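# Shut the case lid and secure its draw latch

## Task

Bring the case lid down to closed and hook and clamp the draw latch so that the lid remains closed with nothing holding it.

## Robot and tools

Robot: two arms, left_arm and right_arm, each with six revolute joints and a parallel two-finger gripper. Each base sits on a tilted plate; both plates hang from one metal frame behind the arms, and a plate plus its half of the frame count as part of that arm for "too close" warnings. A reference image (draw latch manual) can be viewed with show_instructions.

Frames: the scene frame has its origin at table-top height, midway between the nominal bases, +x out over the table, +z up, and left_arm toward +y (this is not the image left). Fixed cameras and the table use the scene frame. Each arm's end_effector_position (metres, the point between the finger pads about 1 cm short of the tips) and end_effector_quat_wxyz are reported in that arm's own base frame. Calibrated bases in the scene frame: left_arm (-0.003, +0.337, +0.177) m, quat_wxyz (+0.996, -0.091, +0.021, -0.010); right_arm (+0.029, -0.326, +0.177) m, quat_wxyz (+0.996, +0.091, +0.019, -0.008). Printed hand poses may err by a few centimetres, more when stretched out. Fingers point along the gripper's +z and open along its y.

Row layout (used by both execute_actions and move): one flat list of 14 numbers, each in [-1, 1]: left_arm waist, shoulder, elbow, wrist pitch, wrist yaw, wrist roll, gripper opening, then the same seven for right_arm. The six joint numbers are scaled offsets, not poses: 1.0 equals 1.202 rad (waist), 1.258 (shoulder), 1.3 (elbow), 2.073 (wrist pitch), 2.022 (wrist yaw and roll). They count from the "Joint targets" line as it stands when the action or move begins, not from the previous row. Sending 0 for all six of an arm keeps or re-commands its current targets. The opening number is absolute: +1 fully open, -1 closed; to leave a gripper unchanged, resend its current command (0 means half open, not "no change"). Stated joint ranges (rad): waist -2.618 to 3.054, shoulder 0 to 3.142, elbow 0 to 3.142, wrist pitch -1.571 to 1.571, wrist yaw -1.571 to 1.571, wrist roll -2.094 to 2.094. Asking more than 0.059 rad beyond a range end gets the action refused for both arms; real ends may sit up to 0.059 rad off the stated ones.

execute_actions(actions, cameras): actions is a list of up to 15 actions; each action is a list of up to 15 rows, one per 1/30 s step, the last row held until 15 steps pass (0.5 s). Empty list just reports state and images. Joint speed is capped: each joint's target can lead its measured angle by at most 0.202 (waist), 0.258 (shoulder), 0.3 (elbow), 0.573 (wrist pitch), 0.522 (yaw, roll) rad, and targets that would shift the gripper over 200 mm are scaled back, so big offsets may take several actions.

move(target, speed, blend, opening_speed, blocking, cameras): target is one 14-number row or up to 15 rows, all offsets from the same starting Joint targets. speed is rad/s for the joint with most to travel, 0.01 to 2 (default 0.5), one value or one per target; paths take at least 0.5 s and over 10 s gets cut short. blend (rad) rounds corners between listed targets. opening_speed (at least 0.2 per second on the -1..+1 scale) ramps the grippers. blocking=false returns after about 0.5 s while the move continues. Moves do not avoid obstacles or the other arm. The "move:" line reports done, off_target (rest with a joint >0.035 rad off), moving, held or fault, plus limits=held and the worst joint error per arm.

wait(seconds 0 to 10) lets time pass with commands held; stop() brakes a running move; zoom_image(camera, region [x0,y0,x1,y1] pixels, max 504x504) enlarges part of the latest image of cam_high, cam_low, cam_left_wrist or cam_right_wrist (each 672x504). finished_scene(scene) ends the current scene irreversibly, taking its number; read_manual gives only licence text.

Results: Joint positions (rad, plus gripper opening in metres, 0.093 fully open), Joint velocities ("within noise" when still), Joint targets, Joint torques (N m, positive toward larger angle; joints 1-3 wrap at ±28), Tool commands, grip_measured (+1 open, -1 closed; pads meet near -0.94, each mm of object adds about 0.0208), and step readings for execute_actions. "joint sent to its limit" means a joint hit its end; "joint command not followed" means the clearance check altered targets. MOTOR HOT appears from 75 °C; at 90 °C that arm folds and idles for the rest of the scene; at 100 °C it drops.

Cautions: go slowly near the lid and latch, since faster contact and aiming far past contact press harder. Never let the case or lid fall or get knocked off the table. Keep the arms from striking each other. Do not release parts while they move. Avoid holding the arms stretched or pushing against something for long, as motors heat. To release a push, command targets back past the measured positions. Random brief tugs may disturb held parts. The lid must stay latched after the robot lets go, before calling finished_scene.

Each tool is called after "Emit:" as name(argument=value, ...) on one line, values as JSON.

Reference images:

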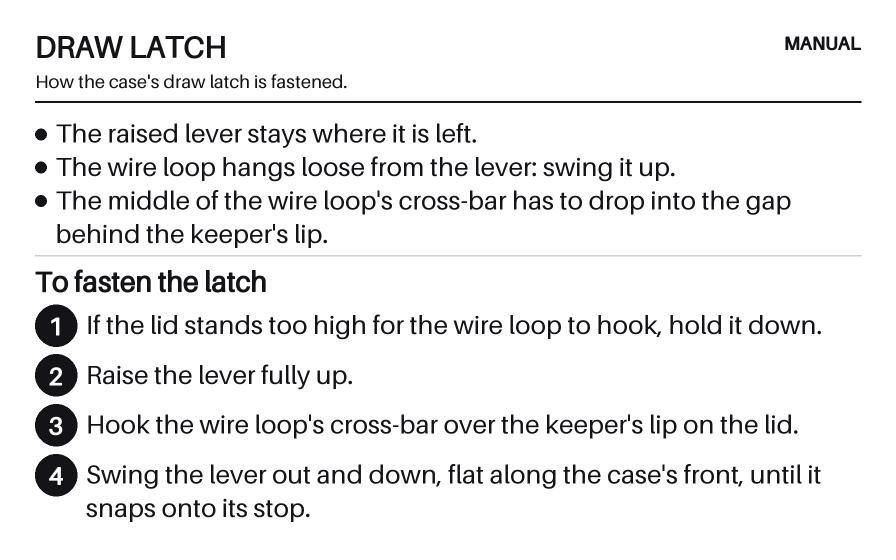

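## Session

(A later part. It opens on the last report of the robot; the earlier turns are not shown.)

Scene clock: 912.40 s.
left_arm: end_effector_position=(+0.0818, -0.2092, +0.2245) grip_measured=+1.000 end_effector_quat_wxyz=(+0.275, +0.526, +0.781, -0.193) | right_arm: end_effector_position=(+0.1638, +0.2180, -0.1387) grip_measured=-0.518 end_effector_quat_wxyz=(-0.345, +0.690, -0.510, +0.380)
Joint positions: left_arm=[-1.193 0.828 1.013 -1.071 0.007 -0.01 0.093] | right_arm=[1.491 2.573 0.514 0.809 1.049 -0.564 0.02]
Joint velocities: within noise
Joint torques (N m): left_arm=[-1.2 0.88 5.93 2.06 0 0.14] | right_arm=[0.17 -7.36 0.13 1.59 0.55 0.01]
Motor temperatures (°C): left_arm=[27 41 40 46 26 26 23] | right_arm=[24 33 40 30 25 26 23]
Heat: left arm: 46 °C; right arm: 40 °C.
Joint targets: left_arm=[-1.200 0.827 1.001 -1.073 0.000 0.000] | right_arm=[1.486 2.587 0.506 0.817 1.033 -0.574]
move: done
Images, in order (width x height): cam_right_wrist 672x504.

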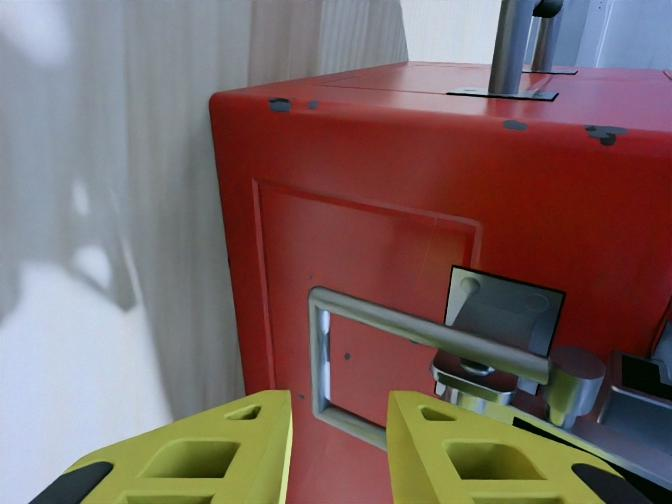

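Emit:
move(target=[0,0,0,0,0,0,1,-0.0849,0.0755,0.0177,0.1081,-0.0193,-0.094,-0.52], speed=0.2, cameras=["cam_right_wrist","cam_left_wrist"])

Scene clock: 918.90 s.
left_arm: end_effector_position=(+0.0818, -0.2092, +0.2245) grip_measured=+1.000 end_effector_quat_wxyz=(+0.275, +0.526, +0.781, -0.193) | right_arm: end_effector_position=(+0.1798, +0.2129, -0.1528) grip_measured=-0.518 end_effector_quat_wxyz=(-0.330, +0.705, -0.496, +0.384)
Joint positions: left_arm=[-1.193 0.828 1.013 -1.071 0.007 -0.01 0.093] | right_arm=[1.404 2.668 0.514 1.021 1.002 -0.753 0.02]
Joint velocities: within noise
Joint torques (N m): left_arm=[-1.17 0.9 5.93 2.06 0.01 0.12] | right_arm=[-0.85 -7.56 1.44 1.97 0.57 0.07]
Motor temperatures (°C): left_arm=[27 40 40 46 26 26 23] | right_arm=[24 33 39 30 24 26 23]
Heat: left arm: 46 °C; right arm: 39 °C.
Joint targets: left_arm=[-1.200 0.827 1.001 -1.073 0.000 0.000] | right_arm=[1.384 2.682 0.529 1.041 0.994 -0.764]
move: done
Images, in order (width x height): cam_left_wrist 672x504, cam_right_wrist 672x504.

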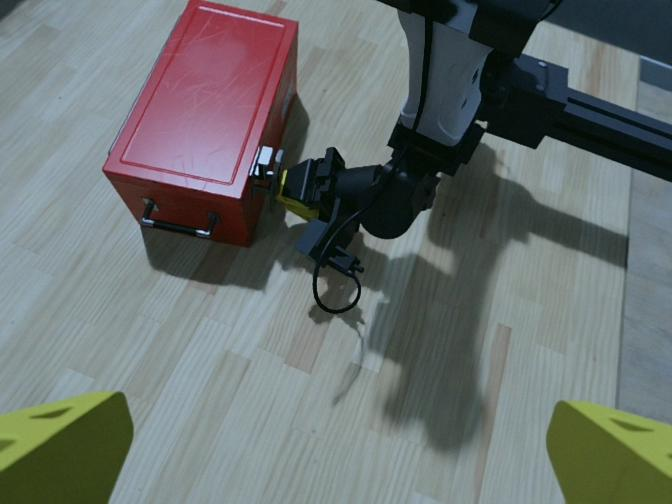

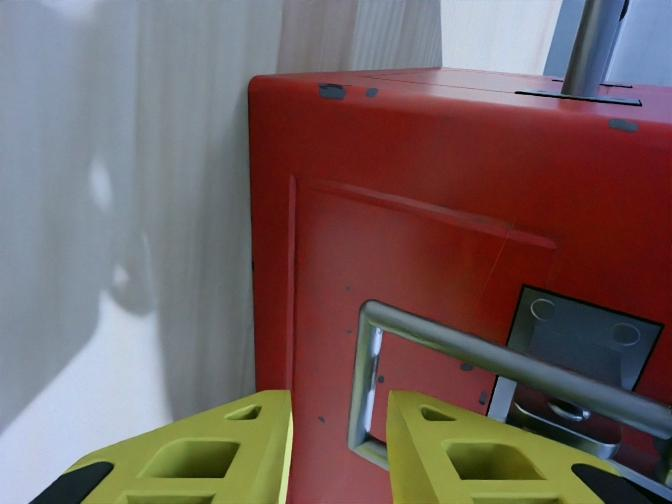

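Emit:
move(target=[[0,0,0,0,0,0,1,0.0849,-0.0755,-0.0169,-0.1081,0.0193,0.094,-0.52],[0,0,0,0,0,0,1,0.1681,-0.1614,-0.0046,-0.2484,0.0297,0.1924,-0.52],[0,0,0,0,0,0,1,0.1814,-0.5827,-0.0046,-0.5181,0.0307,0.2092,-0.52],[0,0,0,0,0,0,1,0.2737,-0.4483,-0.0131,-0.4978,0.1167,1.0,0.2]], speed=[0.3,0.5,0.8,1.2], blend=[0.02,0.05,0.1,0], cameras=["cam_right_wrist","cam_left_wrist"])

Emit:
zoom_image(camera="cam_left_wrist", region=[230, 120, 310, 220])

Scene clock: 963.30 s.
left_arm: end_effector_position=(+0.0818, -0.2092, +0.2245) grip_measured=+1.000 end_effector_quat_wxyz=(+0.275, +0.526, +0.781, -0.193) | right_arm: end_effector_position=(+0.1285, +0.2269, -0.0374) grip_measured=+0.198 end_effector_quat_wxyz=(+0.569, -0.191, +0.797, -0.061)
Joint positions: left_arm=[-1.193 0.828 1.013 -1.071 0.007 -0.01 0.093] | right_arm=[1.707 2.105 0.516 0 1.219 1.249 0.055]
Joint velocities: within noise
Joint torques (N m): left_arm=[-1.18 0.91 5.93 2.06 0.01 0.14] | right_arm=[0.73 -5.97 2.58 0.88 1.02 0.17]
Motor temperatures (°C): left_arm=[27 37 39 45 26 26 23] | right_arm=[24 35 37 31 24 26 23]
Heat: left arm: 45 °C; right arm: 37 °C.
Joint targets: left_arm=[-1.200 0.827 1.001 -1.073 0.000 0.000] | right_arm=[1.712 2.118 0.512 0.009 1.230 1.258]
move: done
Images, in order (width x height): cam_left_wrist 672x504, cam_right_wrist 672x504.

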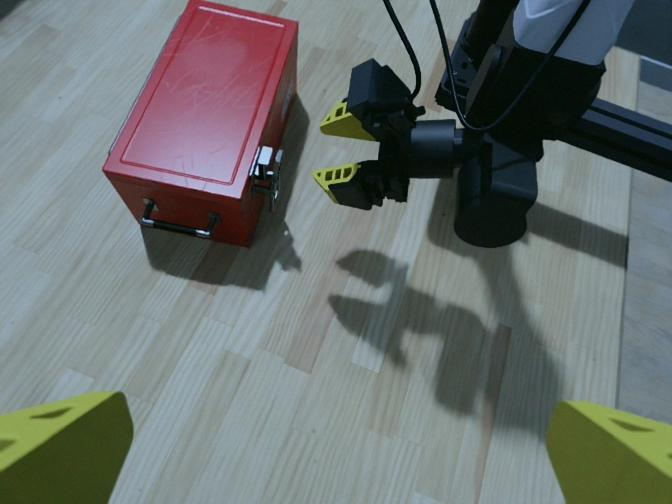

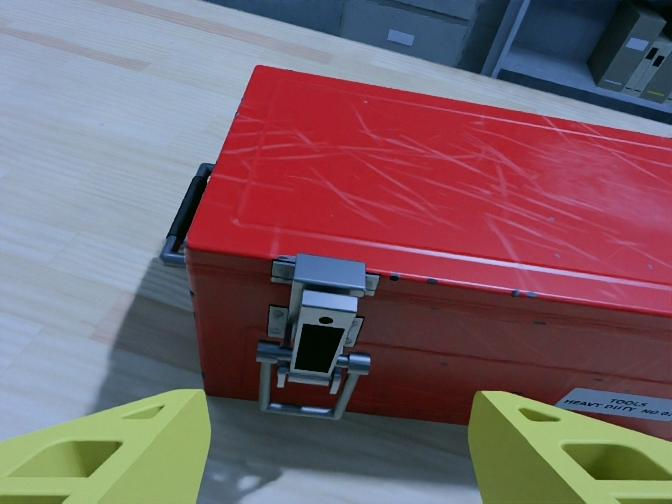

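Scaled by 5.040 from the camera's 672x504 image, which has a finer 960x720 frame.

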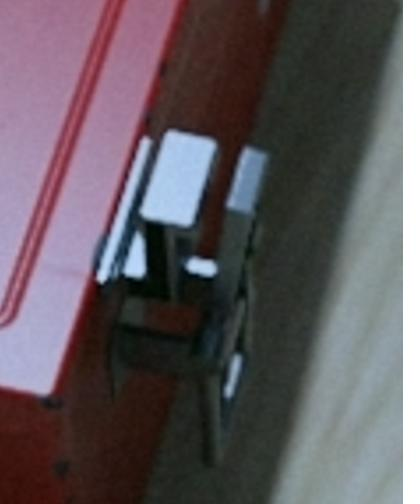

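Emit:
move(target=[0,0,0,0,0,0,1,-0.005,0.4253,0.0554,0.233,0,0.0603,0.2], speed=0.5, cameras=["cam_right_wrist","cam_left_wrist"])

Scene clock: 970.40 s.
left_arm: end_effector_position=(+0.0818, -0.2092, +0.2245) grip_measured=+1.000 end_effector_quat_wxyz=(+0.275, +0.526, +0.781, -0.193) | right_arm: end_effector_position=(+0.1317, +0.2062, -0.1351) grip_measured=+0.198 end_effector_quat_wxyz=(+0.574, -0.140, +0.806, -0.023)
Joint positions: left_arm=[-1.193 0.828 1.013 -1.071 0.007 -0.01 0.093] | right_arm=[1.707 2.641 0.575 0.483 1.224 1.371 0.055]
Joint velocities: within noise
Joint torques (N m): left_arm=[-1.2 0.91 5.9 2.06 0 0.13] | right_arm=[0.28 -7.45 0.85 0.86 0.96 0.16]
Motor temperatures (°C): left_arm=[27 36 39 45 26 26 23] | right_arm=[24 34 36 30 25 26 23]
Heat: left arm: 45 °C; right arm: 36 °C.
Joint targets: left_arm=[-1.200 0.827 1.001 -1.073 0.000 0.000] | right_arm=[1.706 2.653 0.585 0.492 1.230 1.380]
move: done
Images, in order (width x height): cam_left_wrist 672x504, cam_right_wrist 672x504.

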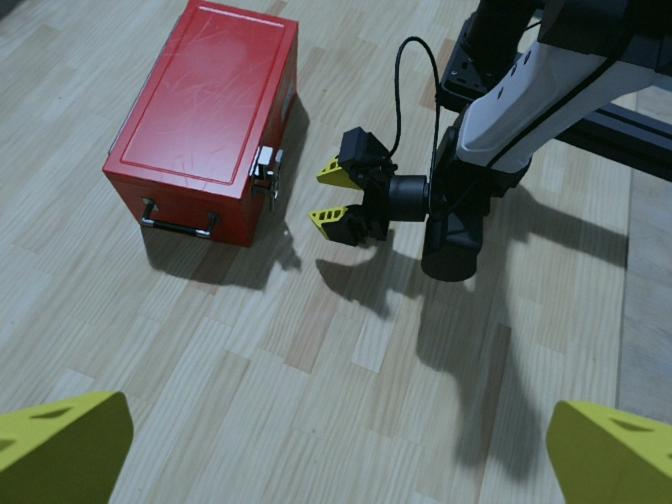

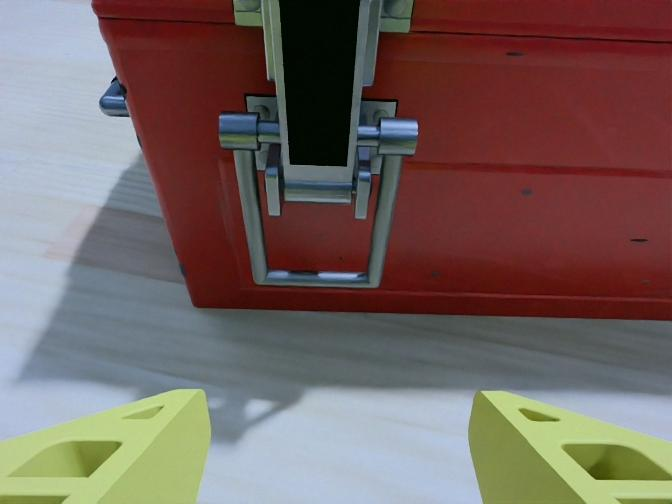

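Emit:
move(target=[0,0,0,0,0,0,1,-0.1082,0.0501,-0.0315,0.2195,-0.0109,-0.186,0.2], speed=0.3, cameras=["cam_right_wrist","cam_left_wrist"])

Scene clock: 981.50 s.
left_arm: end_effector_position=(+0.0818, -0.2092, +0.2245) grip_measured=+1.000 end_effector_quat_wxyz=(+0.275, +0.526, +0.781, -0.193) | right_arm: end_effector_position=(+0.1559, +0.2227, -0.1345) grip_measured=+0.198 end_effector_quat_wxyz=(+0.584, -0.127, +0.802, -0.011)
Joint positions: left_arm=[-1.193 0.828 1.013 -1.071 0.007 -0.01 0.093] | right_arm=[1.582 2.701 0.55 0.939 1.224 1.013 0.055]
Joint velocities: within noise
Joint torques (N m): left_arm=[-1.2 0.9 5.94 2.07 0.01 0.13] | right_arm=[0.06 -7.47 -0.21 1.55 0.63 0.03]
Motor temperatures (°C): left_arm=[27 36 39 45 26 26 23] | right_arm=[24 34 36 29 25 26 23]
Heat: left arm: 45 °C; right arm: 36 °C.
Joint targets: left_arm=[-1.200 0.827 1.001 -1.073 0.000 0.000] | right_arm=[1.576 2.716 0.543 0.948 1.208 1.004]
move: done
Images, in order (width x height): cam_left_wrist 672x504, cam_right_wrist 672x504.

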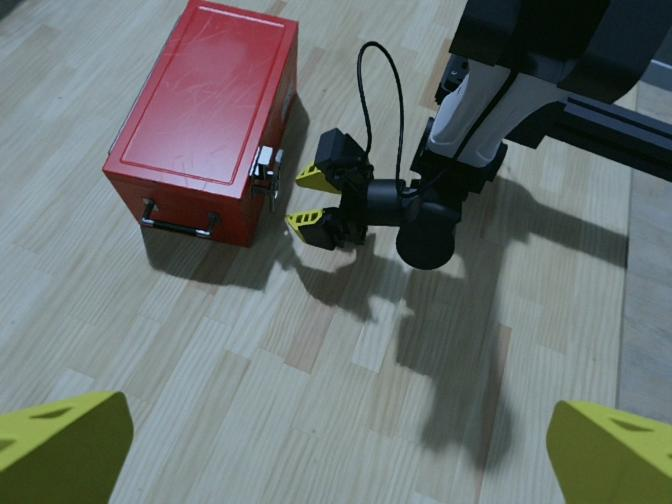

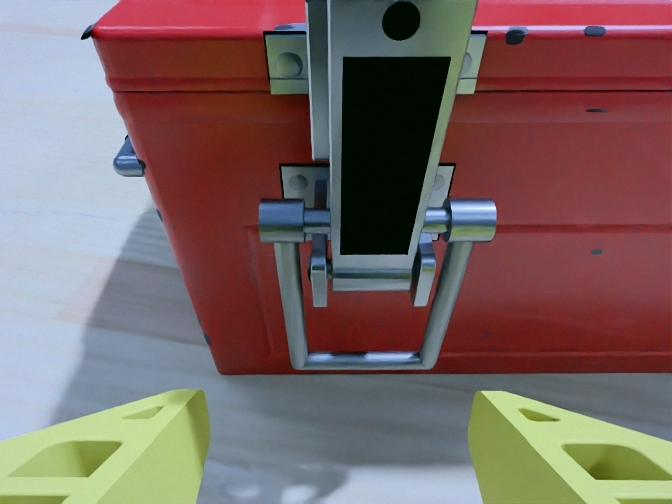

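Emit:
move(target=[0,0,0,0,0,0,1,-0.1181,-0.1304,-0.0431,-0.0323,-0.0959,-0.0467,0.35], speed=0.3, cameras=["cam_right_wrist","cam_left_wrist"])

Scene clock: 1004.40 s.
left_arm: end_effector_position=(+0.0818, -0.2092, +0.2245) grip_measured=+1.000 end_effector_quat_wxyz=(+0.275, +0.526, +0.781, -0.193) | right_arm: end_effector_position=(+0.1742, +0.2154, -0.1366) grip_measured=+0.348 end_effector_quat_wxyz=(+0.511, -0.128, +0.850, -0.030)
Joint positions: left_arm=[-1.193 0.828 1.013 -1.071 0.007 -0.01 0.093] | right_arm=[1.439 2.574 0.495 0.894 1.031 0.919 0.062]
Joint velocities: within noise
Joint torques (N m): left_arm=[-1.22 0.92 5.96 2.07 0.01 0.14] | right_arm=[0.32 -10.96 -0.03 1.4 0.52 0]
Motor temperatures (°C): left_arm=[27 36 39 45 26 26 23] | right_arm=[24 34 35 30 25 26 23]
Heat: left arm: 45 °C; right arm: 35 °C.
Joint targets: left_arm=[-1.200 0.827 1.001 -1.073 0.000 0.000] | right_arm=[1.435 2.552 0.487 0.880 1.014 0.910]
move: done
Images, in order (width x height): cam_left_wrist 672x504, cam_right_wrist 672x504.

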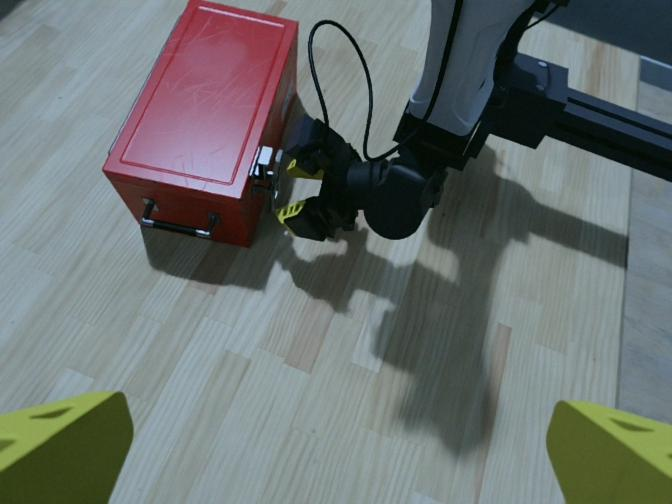

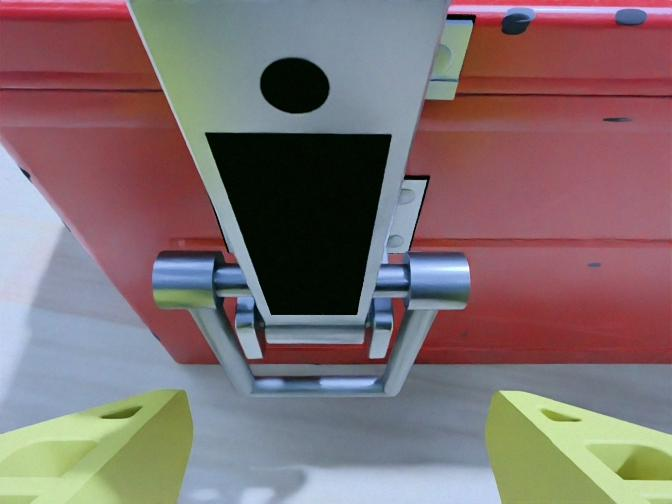

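Emit:
move(target=[0,0,0,0,0,0,1,-0.077,0.0743,0.025,0.0913,-0.0195,-0.0791,0.35], speed=0.2, cameras=["cam_right_wrist","cam_left_wrist"])

Emit:
zoom_image(camera="cam_left_wrist", region=[220, 110, 340, 250])

Scene clock: 1013.53 s.
left_arm: end_effector_position=(+0.0818, -0.2092, +0.2245) grip_measured=+1.000 end_effector_quat_wxyz=(+0.275, +0.526, +0.781, -0.193) | right_arm: end_effector_position=(+0.1938, +0.2180, -0.1427) grip_measured=+0.348 end_effector_quat_wxyz=(+0.510, -0.132, +0.849, -0.033)
Joint positions: left_arm=[-1.193 0.828 1.013 -1.071 0.007 -0.01 0.093] | right_arm=[1.348 2.631 0.511 1.062 0.99 0.759 0.062]
Joint velocities: within noise
Joint torques (N m): left_arm=[-1.18 0.92 5.91 2.06 0.01 0.14] | right_arm=[0.36 -7.51 1.11 1.84 0.5 0.05]
Motor temperatures (°C): left_arm=[27 35 39 45 26 26 23] | right_arm=[24 36 35 30 24 26 23]
Heat: left arm: 45 °C; right arm: 36 °C.
Joint targets: left_arm=[-1.200 0.827 1.001 -1.073 0.000 0.000] | right_arm=[1.342 2.646 0.520 1.070 0.975 0.750]
move: done
Images, in order (width x height): cam_left_wrist 672x504, cam_right_wrist 672x504.

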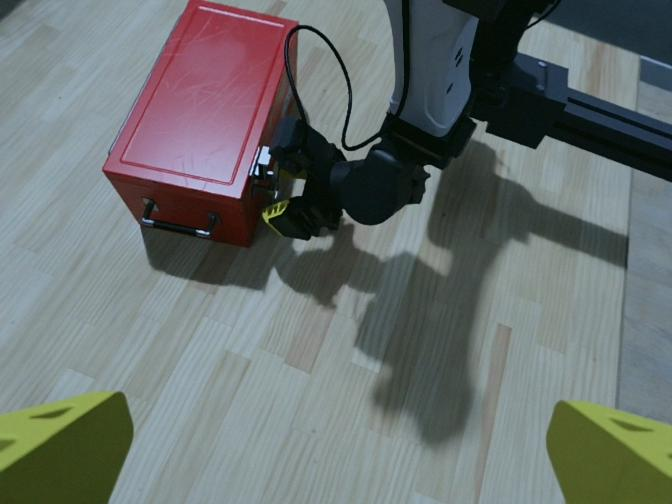

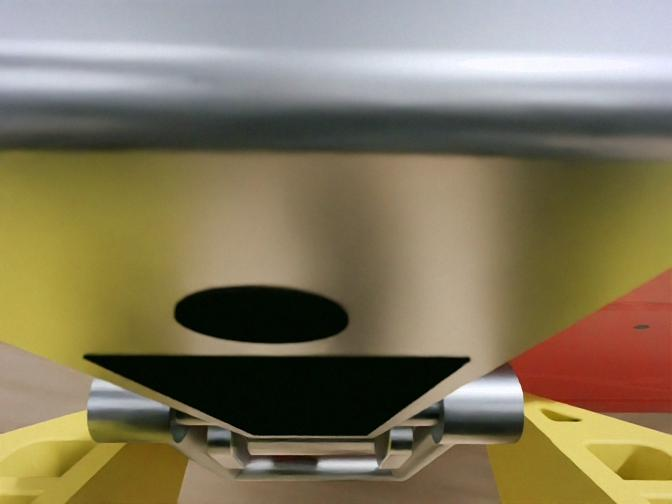

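Scaled by 3.600 from the camera's 672x504 image, which has a finer 960x720 frame.

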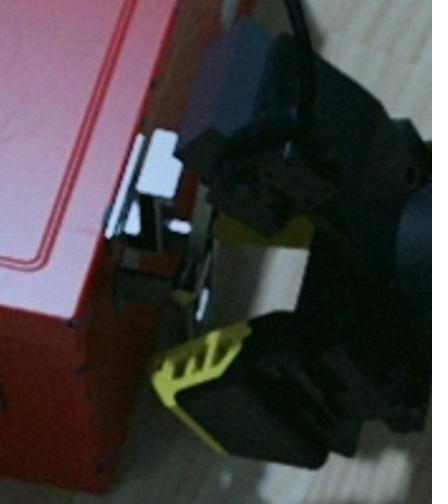

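Emit:
move(target=[0,0,0,0,0,0,1,0,0.001,0.0208,-0.0125,0,0,0.35], speed=0.2, cameras=["cam_right_wrist"])

Scene clock: 1019.20 s.
left_arm: end_effector_position=(+0.0818, -0.2092, +0.2245) grip_measured=+1.000 end_effector_quat_wxyz=(+0.275, +0.526, +0.781, -0.193) | right_arm: end_effector_position=(+0.1960, +0.2278, -0.1428) grip_measured=+0.348 end_effector_quat_wxyz=(+0.513, -0.126, +0.848, -0.024)
Joint positions: left_arm=[-1.193 0.828 1.013 -1.071 0.007 -0.01 0.093] | right_arm=[1.348 2.631 0.539 1.058 0.99 0.758 0.062]
Joint velocities: within noise
Joint torques (N m): left_arm=[-1.18 0.88 5.93 2.06 0.01 0.13] | right_arm=[0.38 -7.58 1.26 1.66 0.5 0]
Motor temperatures (°C): left_arm=[27 35 39 45 26 26 23] | right_arm=[24 35 35 30 24 26 23]
Heat: left arm: 45 °C; right arm: 35 °C.
Joint targets: left_arm=[-1.200 0.827 1.001 -1.073 0.000 0.000] | right_arm=[1.342 2.647 0.547 1.044 0.975 0.750]
move: done
Images, in order (width x height): cam_right_wrist 672x504.

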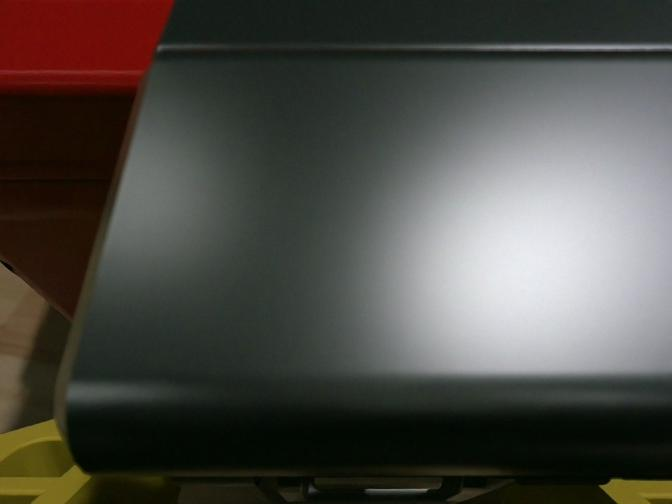

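Emit:
move(target=[0,0,0,0,0,0,1,0.004,0.0,-0.0215,0.0125,0,0,0.35], speed=0.2, cameras=["cam_right_wrist"])

Scene clock: 1023.33 s.
left_arm: end_effector_position=(+0.0818, -0.2092, +0.2245) grip_measured=+1.000 end_effector_quat_wxyz=(+0.275, +0.526, +0.781, -0.193) | right_arm: end_effector_position=(+0.1950, +0.2234, -0.1427) grip_measured=+0.348 end_effector_quat_wxyz=(+0.512, -0.128, +0.849, -0.028)
Joint positions: left_arm=[-1.193 0.828 1.013 -1.071 0.007 -0.01 0.093] | right_arm=[1.348 2.631 0.526 1.062 0.989 0.758 0.062]
Joint velocities: within noise
Joint torques (N m): left_arm=[-1.22 0.85 5.93 2.06 -0.01 0.13] | right_arm=[0.73 -7.49 0.05 1.89 0.51 0]
Motor temperatures (°C): left_arm=[27 35 39 45 26 26 23] | right_arm=[24 35 35 30 24 26 23]
Heat: left arm: 45 °C; right arm: 35 °C.
Joint targets: left_arm=[-1.200 0.827 1.001 -1.073 0.000 0.000] | right_arm=[1.347 2.647 0.519 1.070 0.975 0.750]
move: done
Images, in order (width x height): cam_right_wrist 672x504.

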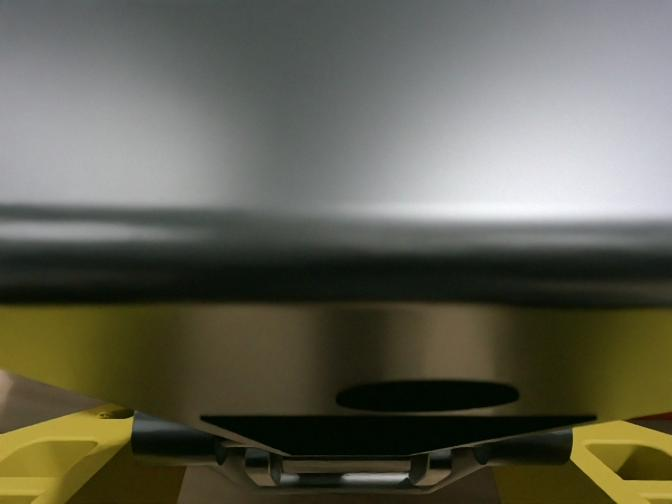

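Emit:
move(target=[0,0,0,0,0,0,1,0,0,0,0,0,0,-0.05], opening_speed=0.4, cameras=["cam_right_wrist","cam_left_wrist"])

Scene clock: 1028.80 s.
left_arm: end_effector_position=(+0.0818, -0.2092, +0.2245) grip_measured=+1.000 end_effector_quat_wxyz=(+0.275, +0.526, +0.781, -0.193) | right_arm: end_effector_position=(+0.1950, +0.2236, -0.1426) grip_measured=-0.048 end_effector_quat_wxyz=(+0.512, -0.128, +0.849, -0.027)
Joint positions: left_arm=[-1.193 0.828 1.013 -1.071 0.007 -0.01 0.093] | right_arm=[1.348 2.631 0.526 1.063 0.989 0.758 0.043]
Joint velocities: within noise
Joint torques (N m): left_arm=[-1.21 0.88 5.96 2.06 0 0.13] | right_arm=[0.73 -7.5 0.05 1.87 0.51 0]
Motor temperatures (°C): left_arm=[27 35 39 45 26 26 23] | right_arm=[24 35 35 30 24 26 23]
Heat: left arm: 45 °C; right arm: 35 °C.
Joint targets: left_arm=[-1.200 0.827 1.001 -1.073 0.000 0.000] | right_arm=[1.347 2.647 0.519 1.070 0.975 0.750]
move: done
Images, in order (width x height): cam_left_wrist 672x504, cam_right_wrist 672x504.

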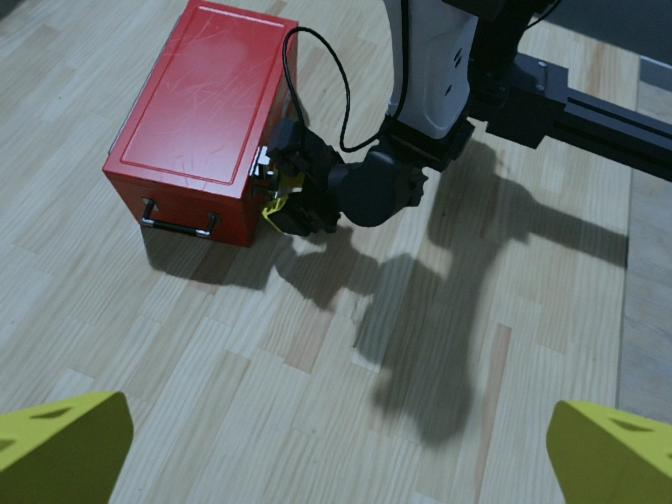

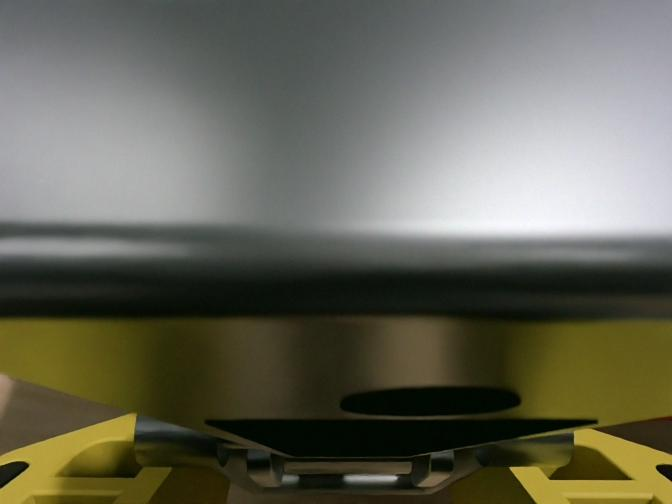

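Emit:
move(target=[0,0,0,0,0,0,1,0.04,-0.005,-0.012,0,0,0,-0.2], speed=0.1, cameras=["cam_right_wrist","cam_left_wrist"])

Emit:
zoom_image(camera="cam_left_wrist", region=[220, 110, 340, 250])

Scene clock: 1034.20 s.
left_arm: end_effector_position=(+0.0818, -0.2092, +0.2245) grip_measured=+1.000 end_effector_quat_wxyz=(+0.275, +0.526, +0.781, -0.193) | right_arm: end_effector_position=(+0.1884, +0.2217, -0.1443) grip_measured=-0.187 end_effector_quat_wxyz=(+0.507, -0.139, +0.850, -0.025)
Joint positions: left_arm=[-1.193 0.828 1.013 -1.071 0.007 -0.01 0.093] | right_arm=[1.369 2.634 0.511 1.061 0.983 0.769 0.036]
Joint velocities: within noise
Joint torques (N m): left_arm=[-1.2 0.9 5.97 2.06 0.01 0.13] | right_arm=[2.77 -8.31 -0.13 1.88 0.58 -0.08]
Motor temperatures (°C): left_arm=[27 35 39 45 26 26 23] | right_arm=[24 35 35 30 24 26 23]
Heat: left arm: 45 °C; right arm: 35 °C.
Joint targets: left_arm=[-1.200 0.827 1.001 -1.073 0.000 0.000] | right_arm=[1.395 2.641 0.503 1.070 0.975 0.750]
move: done
Images, in order (width x height): cam_left_wrist 672x504, cam_right_wrist 672x504.

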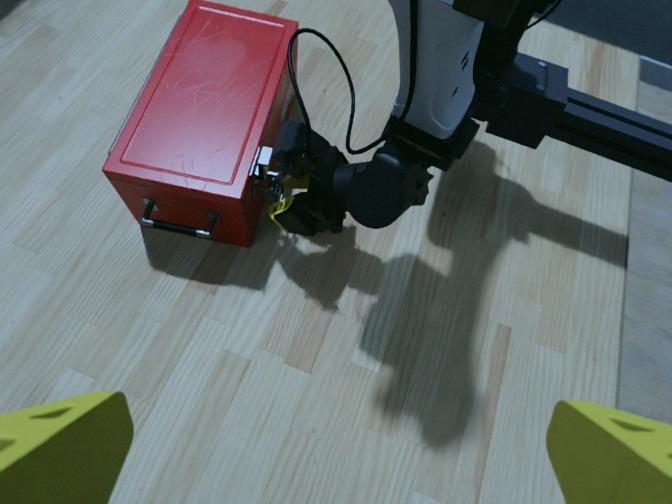

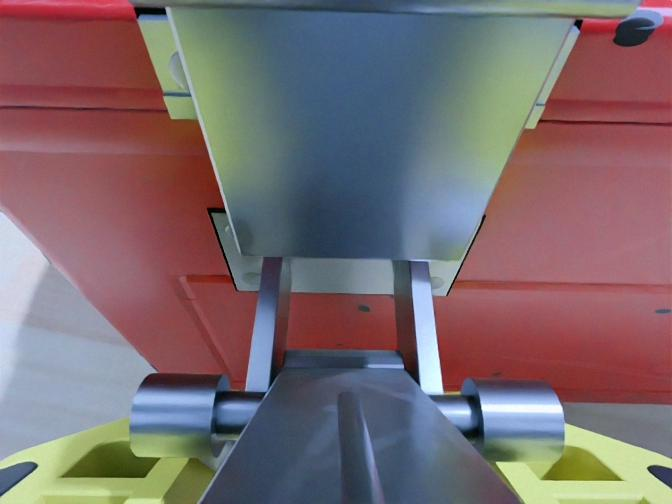

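Scaled by 3.600 from the camera's 672x504 image, which has a finer 960x720 frame.

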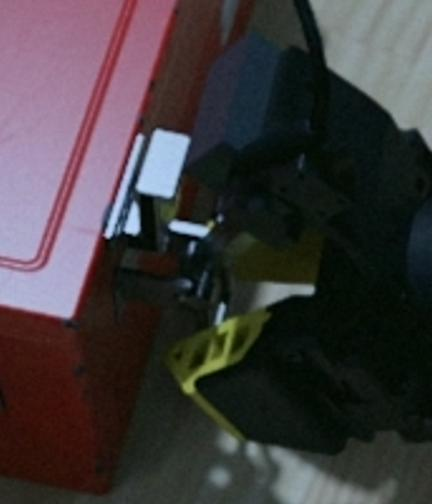

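Emit:
move(target=[0,0,0,0,0,0,1,-0.048,0.006,0.016,0,0,0,-0.3], speed=0.1, cameras=["cam_right_wrist","cam_left_wrist"])

Scene clock: 1049.97 s.
left_arm: end_effector_position=(+0.0818, -0.2092, +0.2245) grip_measured=+1.000 end_effector_quat_wxyz=(+0.275, +0.526, +0.781, -0.193) | right_arm: end_effector_position=(+0.1923, +0.2210, -0.1438) grip_measured=-0.262 end_effector_quat_wxyz=(+0.508, -0.131, +0.851, -0.025)
Joint positions: left_arm=[-1.193 0.828 1.013 -1.071 0.007 -0.01 0.093] | right_arm=[1.352 2.634 0.513 1.072 0.98 0.764 0.033]
Joint velocities: within noise
Joint torques (N m): left_arm=[-1.2 0.88 5.93 2.06 0 0.14] | right_arm=[-0.38 -7.57 1.36 1.79 0.61 -0.01]
Motor temperatures (°C): left_arm=[27 35 39 45 26 26 23] | right_arm=[24 35 35 30 24 26 23]
Heat: left arm: 45 °C; right arm: 35 °C.
Joint targets: left_arm=[-1.200 0.827 1.001 -1.073 0.000 0.000] | right_arm=[1.337 2.648 0.524 1.070 0.975 0.750]
move: done
Images, in order (width x height): cam_left_wrist 672x504, cam_right_wrist 672x504.

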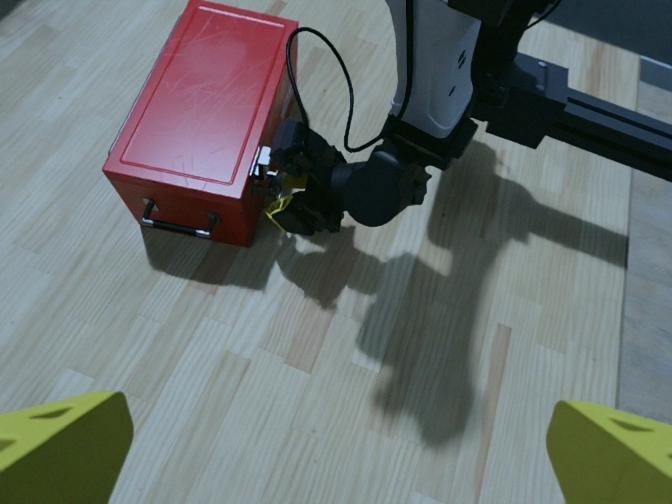

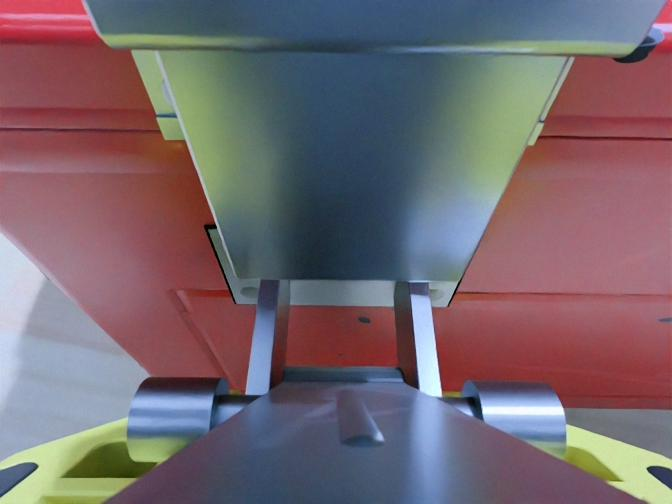

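Emit:
move(target=[[0,0,0,0,0,0,1,0,0,0,0,0,0,0.4],[0,0,0,0,0,0,1,0.0815,-0.0763,-0.0285,-0.0917,0.0193,0.0791,0.4],[0,0,0,0,0,0,1,0.22,-0.45,-0.0285,-0.38,0.06,0.28,0.4]], speed=[0.3,0.3,0.6], opening_speed=1.5, cameras=["cam_right_wrist","cam_left_wrist"])

Emit:
zoom_image(camera="cam_left_wrist", region=[220, 110, 340, 250])

Scene clock: 1063.93 s.
left_arm: end_effector_position=(+0.0818, -0.2092, +0.2245) grip_measured=+1.000 end_effector_quat_wxyz=(+0.275, +0.526, +0.781, -0.193) | right_arm: end_effector_position=(+0.1424, +0.2474, -0.0531) grip_measured=+0.398 end_effector_quat_wxyz=(+0.521, -0.057, +0.850, +0.049)
Joint positions: left_arm=[-1.193 0.828 1.013 -1.071 0.007 -0.01 0.093] | right_arm=[1.597 2.1 0.493 0.296 1.085 1.306 0.064]
Joint velocities: within noise
Joint torques (N m): left_arm=[-1.13 0.88 5.91 2.05 0 0.14] | right_arm=[0.77 -9.29 2.66 1.14 0.92 0.1]
Motor temperatures (°C): left_arm=[27 35 39 45 26 26 23] | right_arm=[24 35 34 31 24 26 24]
Heat: left arm: 45 °C; right arm: 35 °C.
Joint targets: left_arm=[-1.200 0.827 1.001 -1.073 0.000 0.000] | right_arm=[1.602 2.082 0.487 0.282 1.096 1.316]
move: done
Images, in order (width x height): cam_left_wrist 672x504, cam_right_wrist 672x504.

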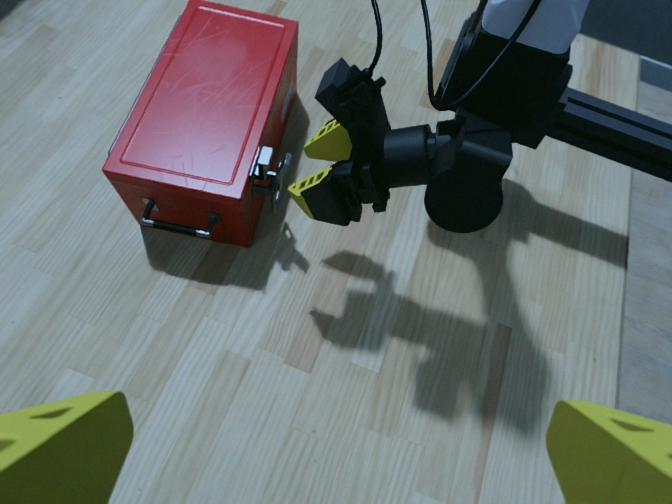

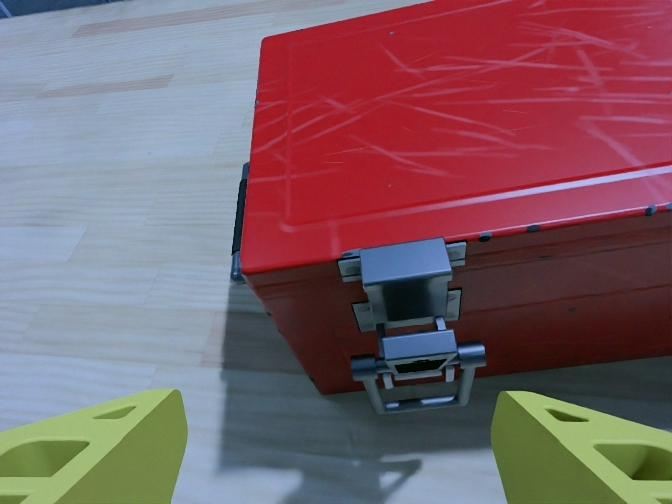

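Scaled by 3.600 from the camera's 672x504 image, which has a finer 960x720 frame.

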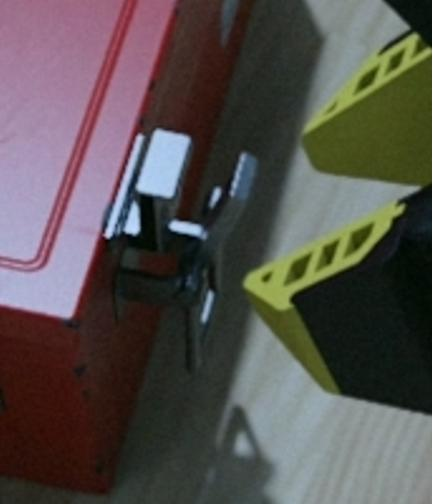

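Emit:
move(target=[0,0,0,0,0,0,1,0.0549,0.1184,0.0146,-0.0439,0.024,0.0045,-1], speed=0.4, cameras=["cam_right_wrist"])

Scene clock: 1088.73 s.
left_arm: end_effector_position=(+0.0818, -0.2092, +0.2245) grip_measured=+1.000 end_effector_quat_wxyz=(+0.275, +0.526, +0.781, -0.193) | right_arm: end_effector_position=(+0.1328, +0.2207, -0.0728) grip_measured=-0.979 end_effector_quat_wxyz=(+0.536, -0.133, +0.833, -0.024)
Joint positions: left_arm=[-1.193 0.828 1.013 -1.071 0.007 -0.01 0.093] | right_arm=[1.663 2.22 0.493 0.204 1.133 1.316 0]
Joint velocities: within noise
Joint torques (N m): left_arm=[-1.18 0.87 5.94 2.06 0 0.12] | right_arm=[0.75 -6.49 3.19 0.78 0.96 0.19]
Motor temperatures (°C): left_arm=[27 34 39 45 26 26 23] | right_arm=[24 35 34 29 25 26 23]
Heat: left arm: 45 °C; right arm: 35 °C.
Joint targets: left_arm=[-1.200 0.827 1.001 -1.073 0.000 0.000] | right_arm=[1.668 2.231 0.506 0.191 1.145 1.325]
move: done
Images, in order (width x height): cam_right_wrist 672x504.

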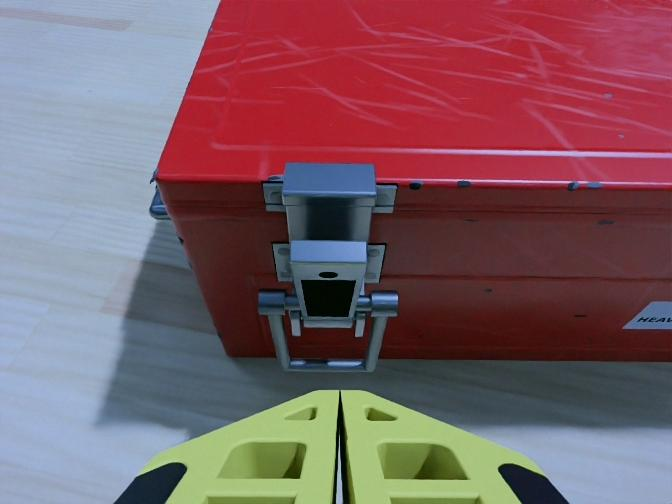

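Emit:
move(target=[[0,0,0,0,0,0,1,-0.0998,0.0231,-0.0338,0.1491,-0.0148,-0.1286,-1],[0,0,0,0,0,0,1,-0.1922,0.0382,-0.0592,0.2817,-0.0312,-0.2512,-1]], speed=0.2, blend=0.02, cameras=["cam_right_wrist","cam_left_wrist"])

Emit:
zoom_image(camera="cam_left_wrist", region=[220, 110, 340, 250])

Scene clock: 1095.40 s.
left_arm: end_effector_position=(+0.0818, -0.2092, +0.2245) grip_measured=+1.000 end_effector_quat_wxyz=(+0.275, +0.526, +0.781, -0.193) | right_arm: end_effector_position=(+0.1773, +0.2357, -0.0713) grip_measured=-0.979 end_effector_quat_wxyz=(+0.541, -0.139, +0.829, -0.022)
Joint positions: left_arm=[-1.193 0.828 1.013 -1.071 0.007 -0.01 0.093] | right_arm=[1.455 2.267 0.432 0.749 1.084 0.827 0]
Joint velocities: within noise
Joint torques (N m): left_arm=[-1.21 0.9 5.96 2.06 0 0.14] | right_arm=[-0.75 -6.71 1.83 2.01 0.7 0]
Motor temperatures (°C): left_arm=[27 34 39 45 26 26 23] | right_arm=[24 35 34 29 25 26 23]
Heat: left arm: 45 °C; right arm: 35 °C.
Joint targets: left_arm=[-1.200 0.827 1.001 -1.073 0.000 0.000] | right_arm=[1.437 2.279 0.429 0.775 1.082 0.817]
move: done
Images, in order (width x height): cam_left_wrist 672x504, cam_right_wrist 672x504.

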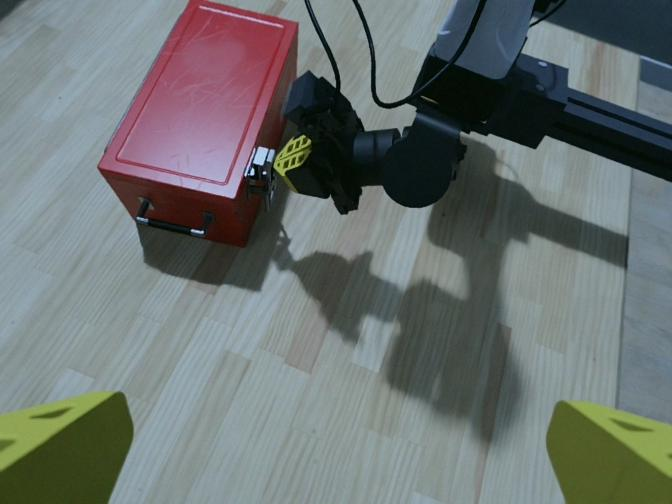

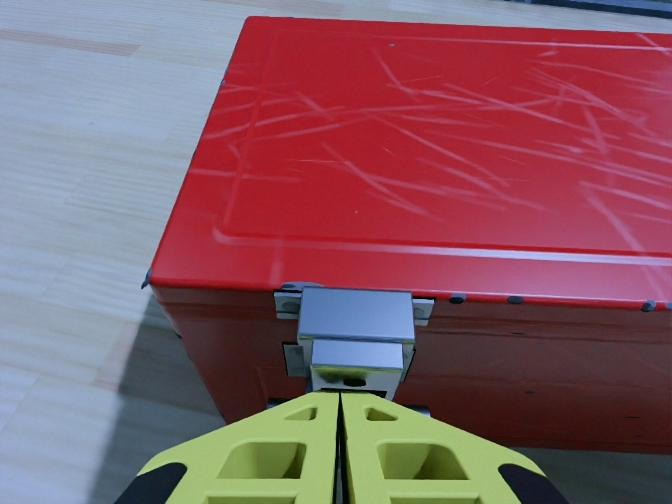

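Scaled by 3.600 from the camera's 672x504 image, which has a finer 960x720 frame.

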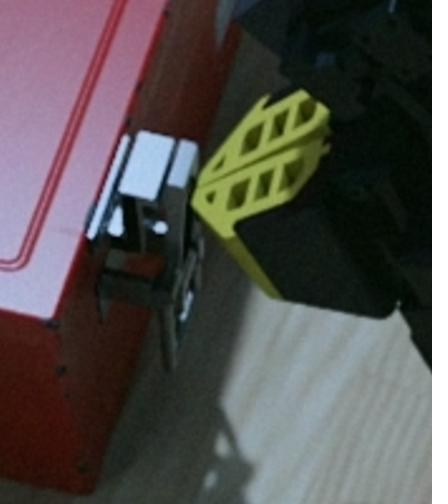

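Emit:
move(target=[[0,0,0,0,0,0,1,0.0924,-0.0151,0.0254,-0.1326,0.0164,0.1226,-1],[0,0,0,0,0,0,1,0.1922,-0.0382,0.0592,-0.2817,0.0312,0.2512,-1]], speed=0.4, blend=0.02, cameras=["cam_right_wrist","cam_left_wrist"])

Scene clock: 1101.03 s.
left_arm: end_effector_position=(+0.0818, -0.2092, +0.2245) grip_measured=+1.000 end_effector_quat_wxyz=(+0.275, +0.526, +0.781, -0.193) | right_arm: end_effector_position=(+0.1334, +0.2146, -0.0788) grip_measured=-0.979 end_effector_quat_wxyz=(+0.535, -0.142, +0.832, -0.038)
Joint positions: left_arm=[-1.193 0.828 1.013 -1.071 0.007 -0.01 0.093] | right_arm=[1.663 2.253 0.493 0.204 1.133 1.316 0]
Joint velocities: within noise
Joint torques (N m): left_arm=[-1.18 0.88 5.91 2.06 -0.01 0.13] | right_arm=[0.7 -9.83 2.99 0.68 1.01 0.18]
Motor temperatures (°C): left_arm=[27 34 39 45 26 26 23] | right_arm=[24 35 34 30 25 26 23]
Heat: left arm: 45 °C; right arm: 35 °C.
Joint targets: left_arm=[-1.200 0.827 1.001 -1.073 0.000 0.000] | right_arm=[1.667 2.231 0.506 0.191 1.145 1.325]
move: done
Images, in order (width x height): cam_left_wrist 672x504, cam_right_wrist 672x504.

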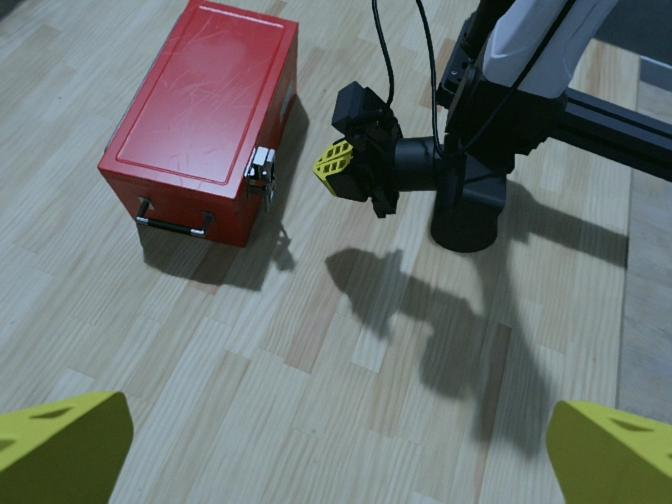

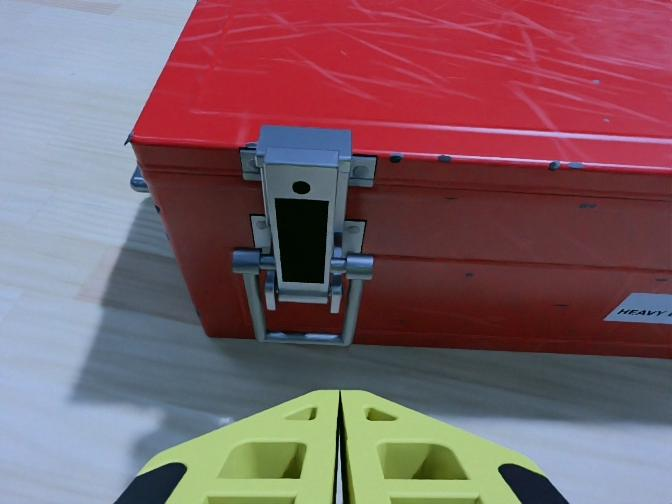

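Emit:
move(target=[0,0,0,0,0,0,1,-0.0953,0.3287,0.0169,0.3082,-0.0095,-0.1344,0.35], speed=0.4, cameras=["cam_right_wrist","cam_left_wrist"])

Scene clock: 1113.30 s.
left_arm: end_effector_position=(+0.0818, -0.2092, +0.2245) grip_measured=+1.000 end_effector_quat_wxyz=(+0.275, +0.526, +0.781, -0.193) | right_arm: end_effector_position=(+0.1552, +0.2142, -0.1380) grip_measured=+0.348 end_effector_quat_wxyz=(+0.544, -0.132, +0.828, -0.023)
Joint positions: left_arm=[-1.193 0.828 1.013 -1.071 0.007 -0.01 0.093] | right_arm=[1.559 2.631 0.52 0.821 1.134 1.062 0.062]
Joint velocities: within noise
Joint torques (N m): left_arm=[-1.16 0.9 5.91 2.06 0.01 0.15] | right_arm=[0.09 -7.36 0.92 1.38 0.72 -0.04]
Motor temperatures (°C): left_arm=[27 34 39 45 26 26 23] | right_arm=[24 36 34 29 25 26 23]
Heat: left arm: 45 °C; right arm: 36 °C.
Joint targets: left_arm=[-1.200 0.827 1.001 -1.073 0.000 0.000] | right_arm=[1.553 2.645 0.528 0.830 1.125 1.053]
move: done
Images, in order (width x height): cam_left_wrist 672x504, cam_right_wrist 672x504.

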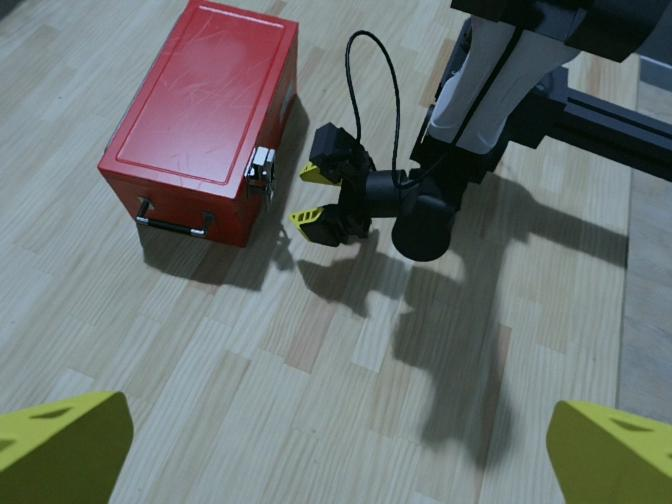

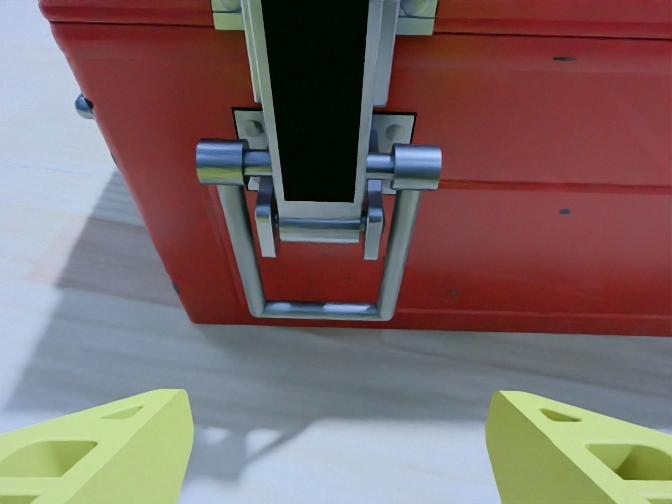

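Emit:
move(target=[0,0,0,0,0,0,1,-0.0933,0.0688,0.0107,0.1346,-0.0205,-0.1136,0.35], speed=0.25, cameras=["cam_right_wrist"])

Scene clock: 1128.33 s.
left_arm: end_effector_position=(+0.0818, -0.2092, +0.2245) grip_measured=+1.000 end_effector_quat_wxyz=(+0.275, +0.526, +0.781, -0.193) | right_arm: end_effector_position=(+0.1787, +0.2199, -0.1454) grip_measured=+0.348 end_effector_quat_wxyz=(+0.547, -0.129, +0.827, -0.023)
Joint positions: left_arm=[-1.193 0.828 1.013 -1.071 0.007 -0.01 0.093] | right_arm=[1.447 2.716 0.535 1.101 1.1 0.833 0.062]
Joint velocities: within noise
Joint torques (N m): left_arm=[-1.2 0.92 5.91 2.07 0 0.14] | right_arm=[0.24 -7.56 0.59 1.78 0.53 0.02]
Motor temperatures (°C): left_arm=[27 34 39 45 26 26 23] | right_arm=[24 35 34 30 25 26 23]
Heat: left arm: 45 °C; right arm: 35 °C.
Joint targets: left_arm=[-1.200 0.827 1.001 -1.073 0.000 0.000] | right_arm=[1.441 2.731 0.542 1.109 1.084 0.824]
move: done
Images, in order (width x height): cam_right_wrist 672x504.

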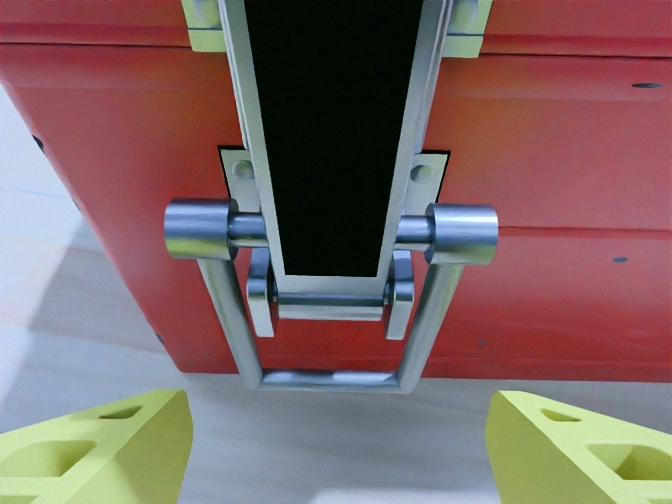

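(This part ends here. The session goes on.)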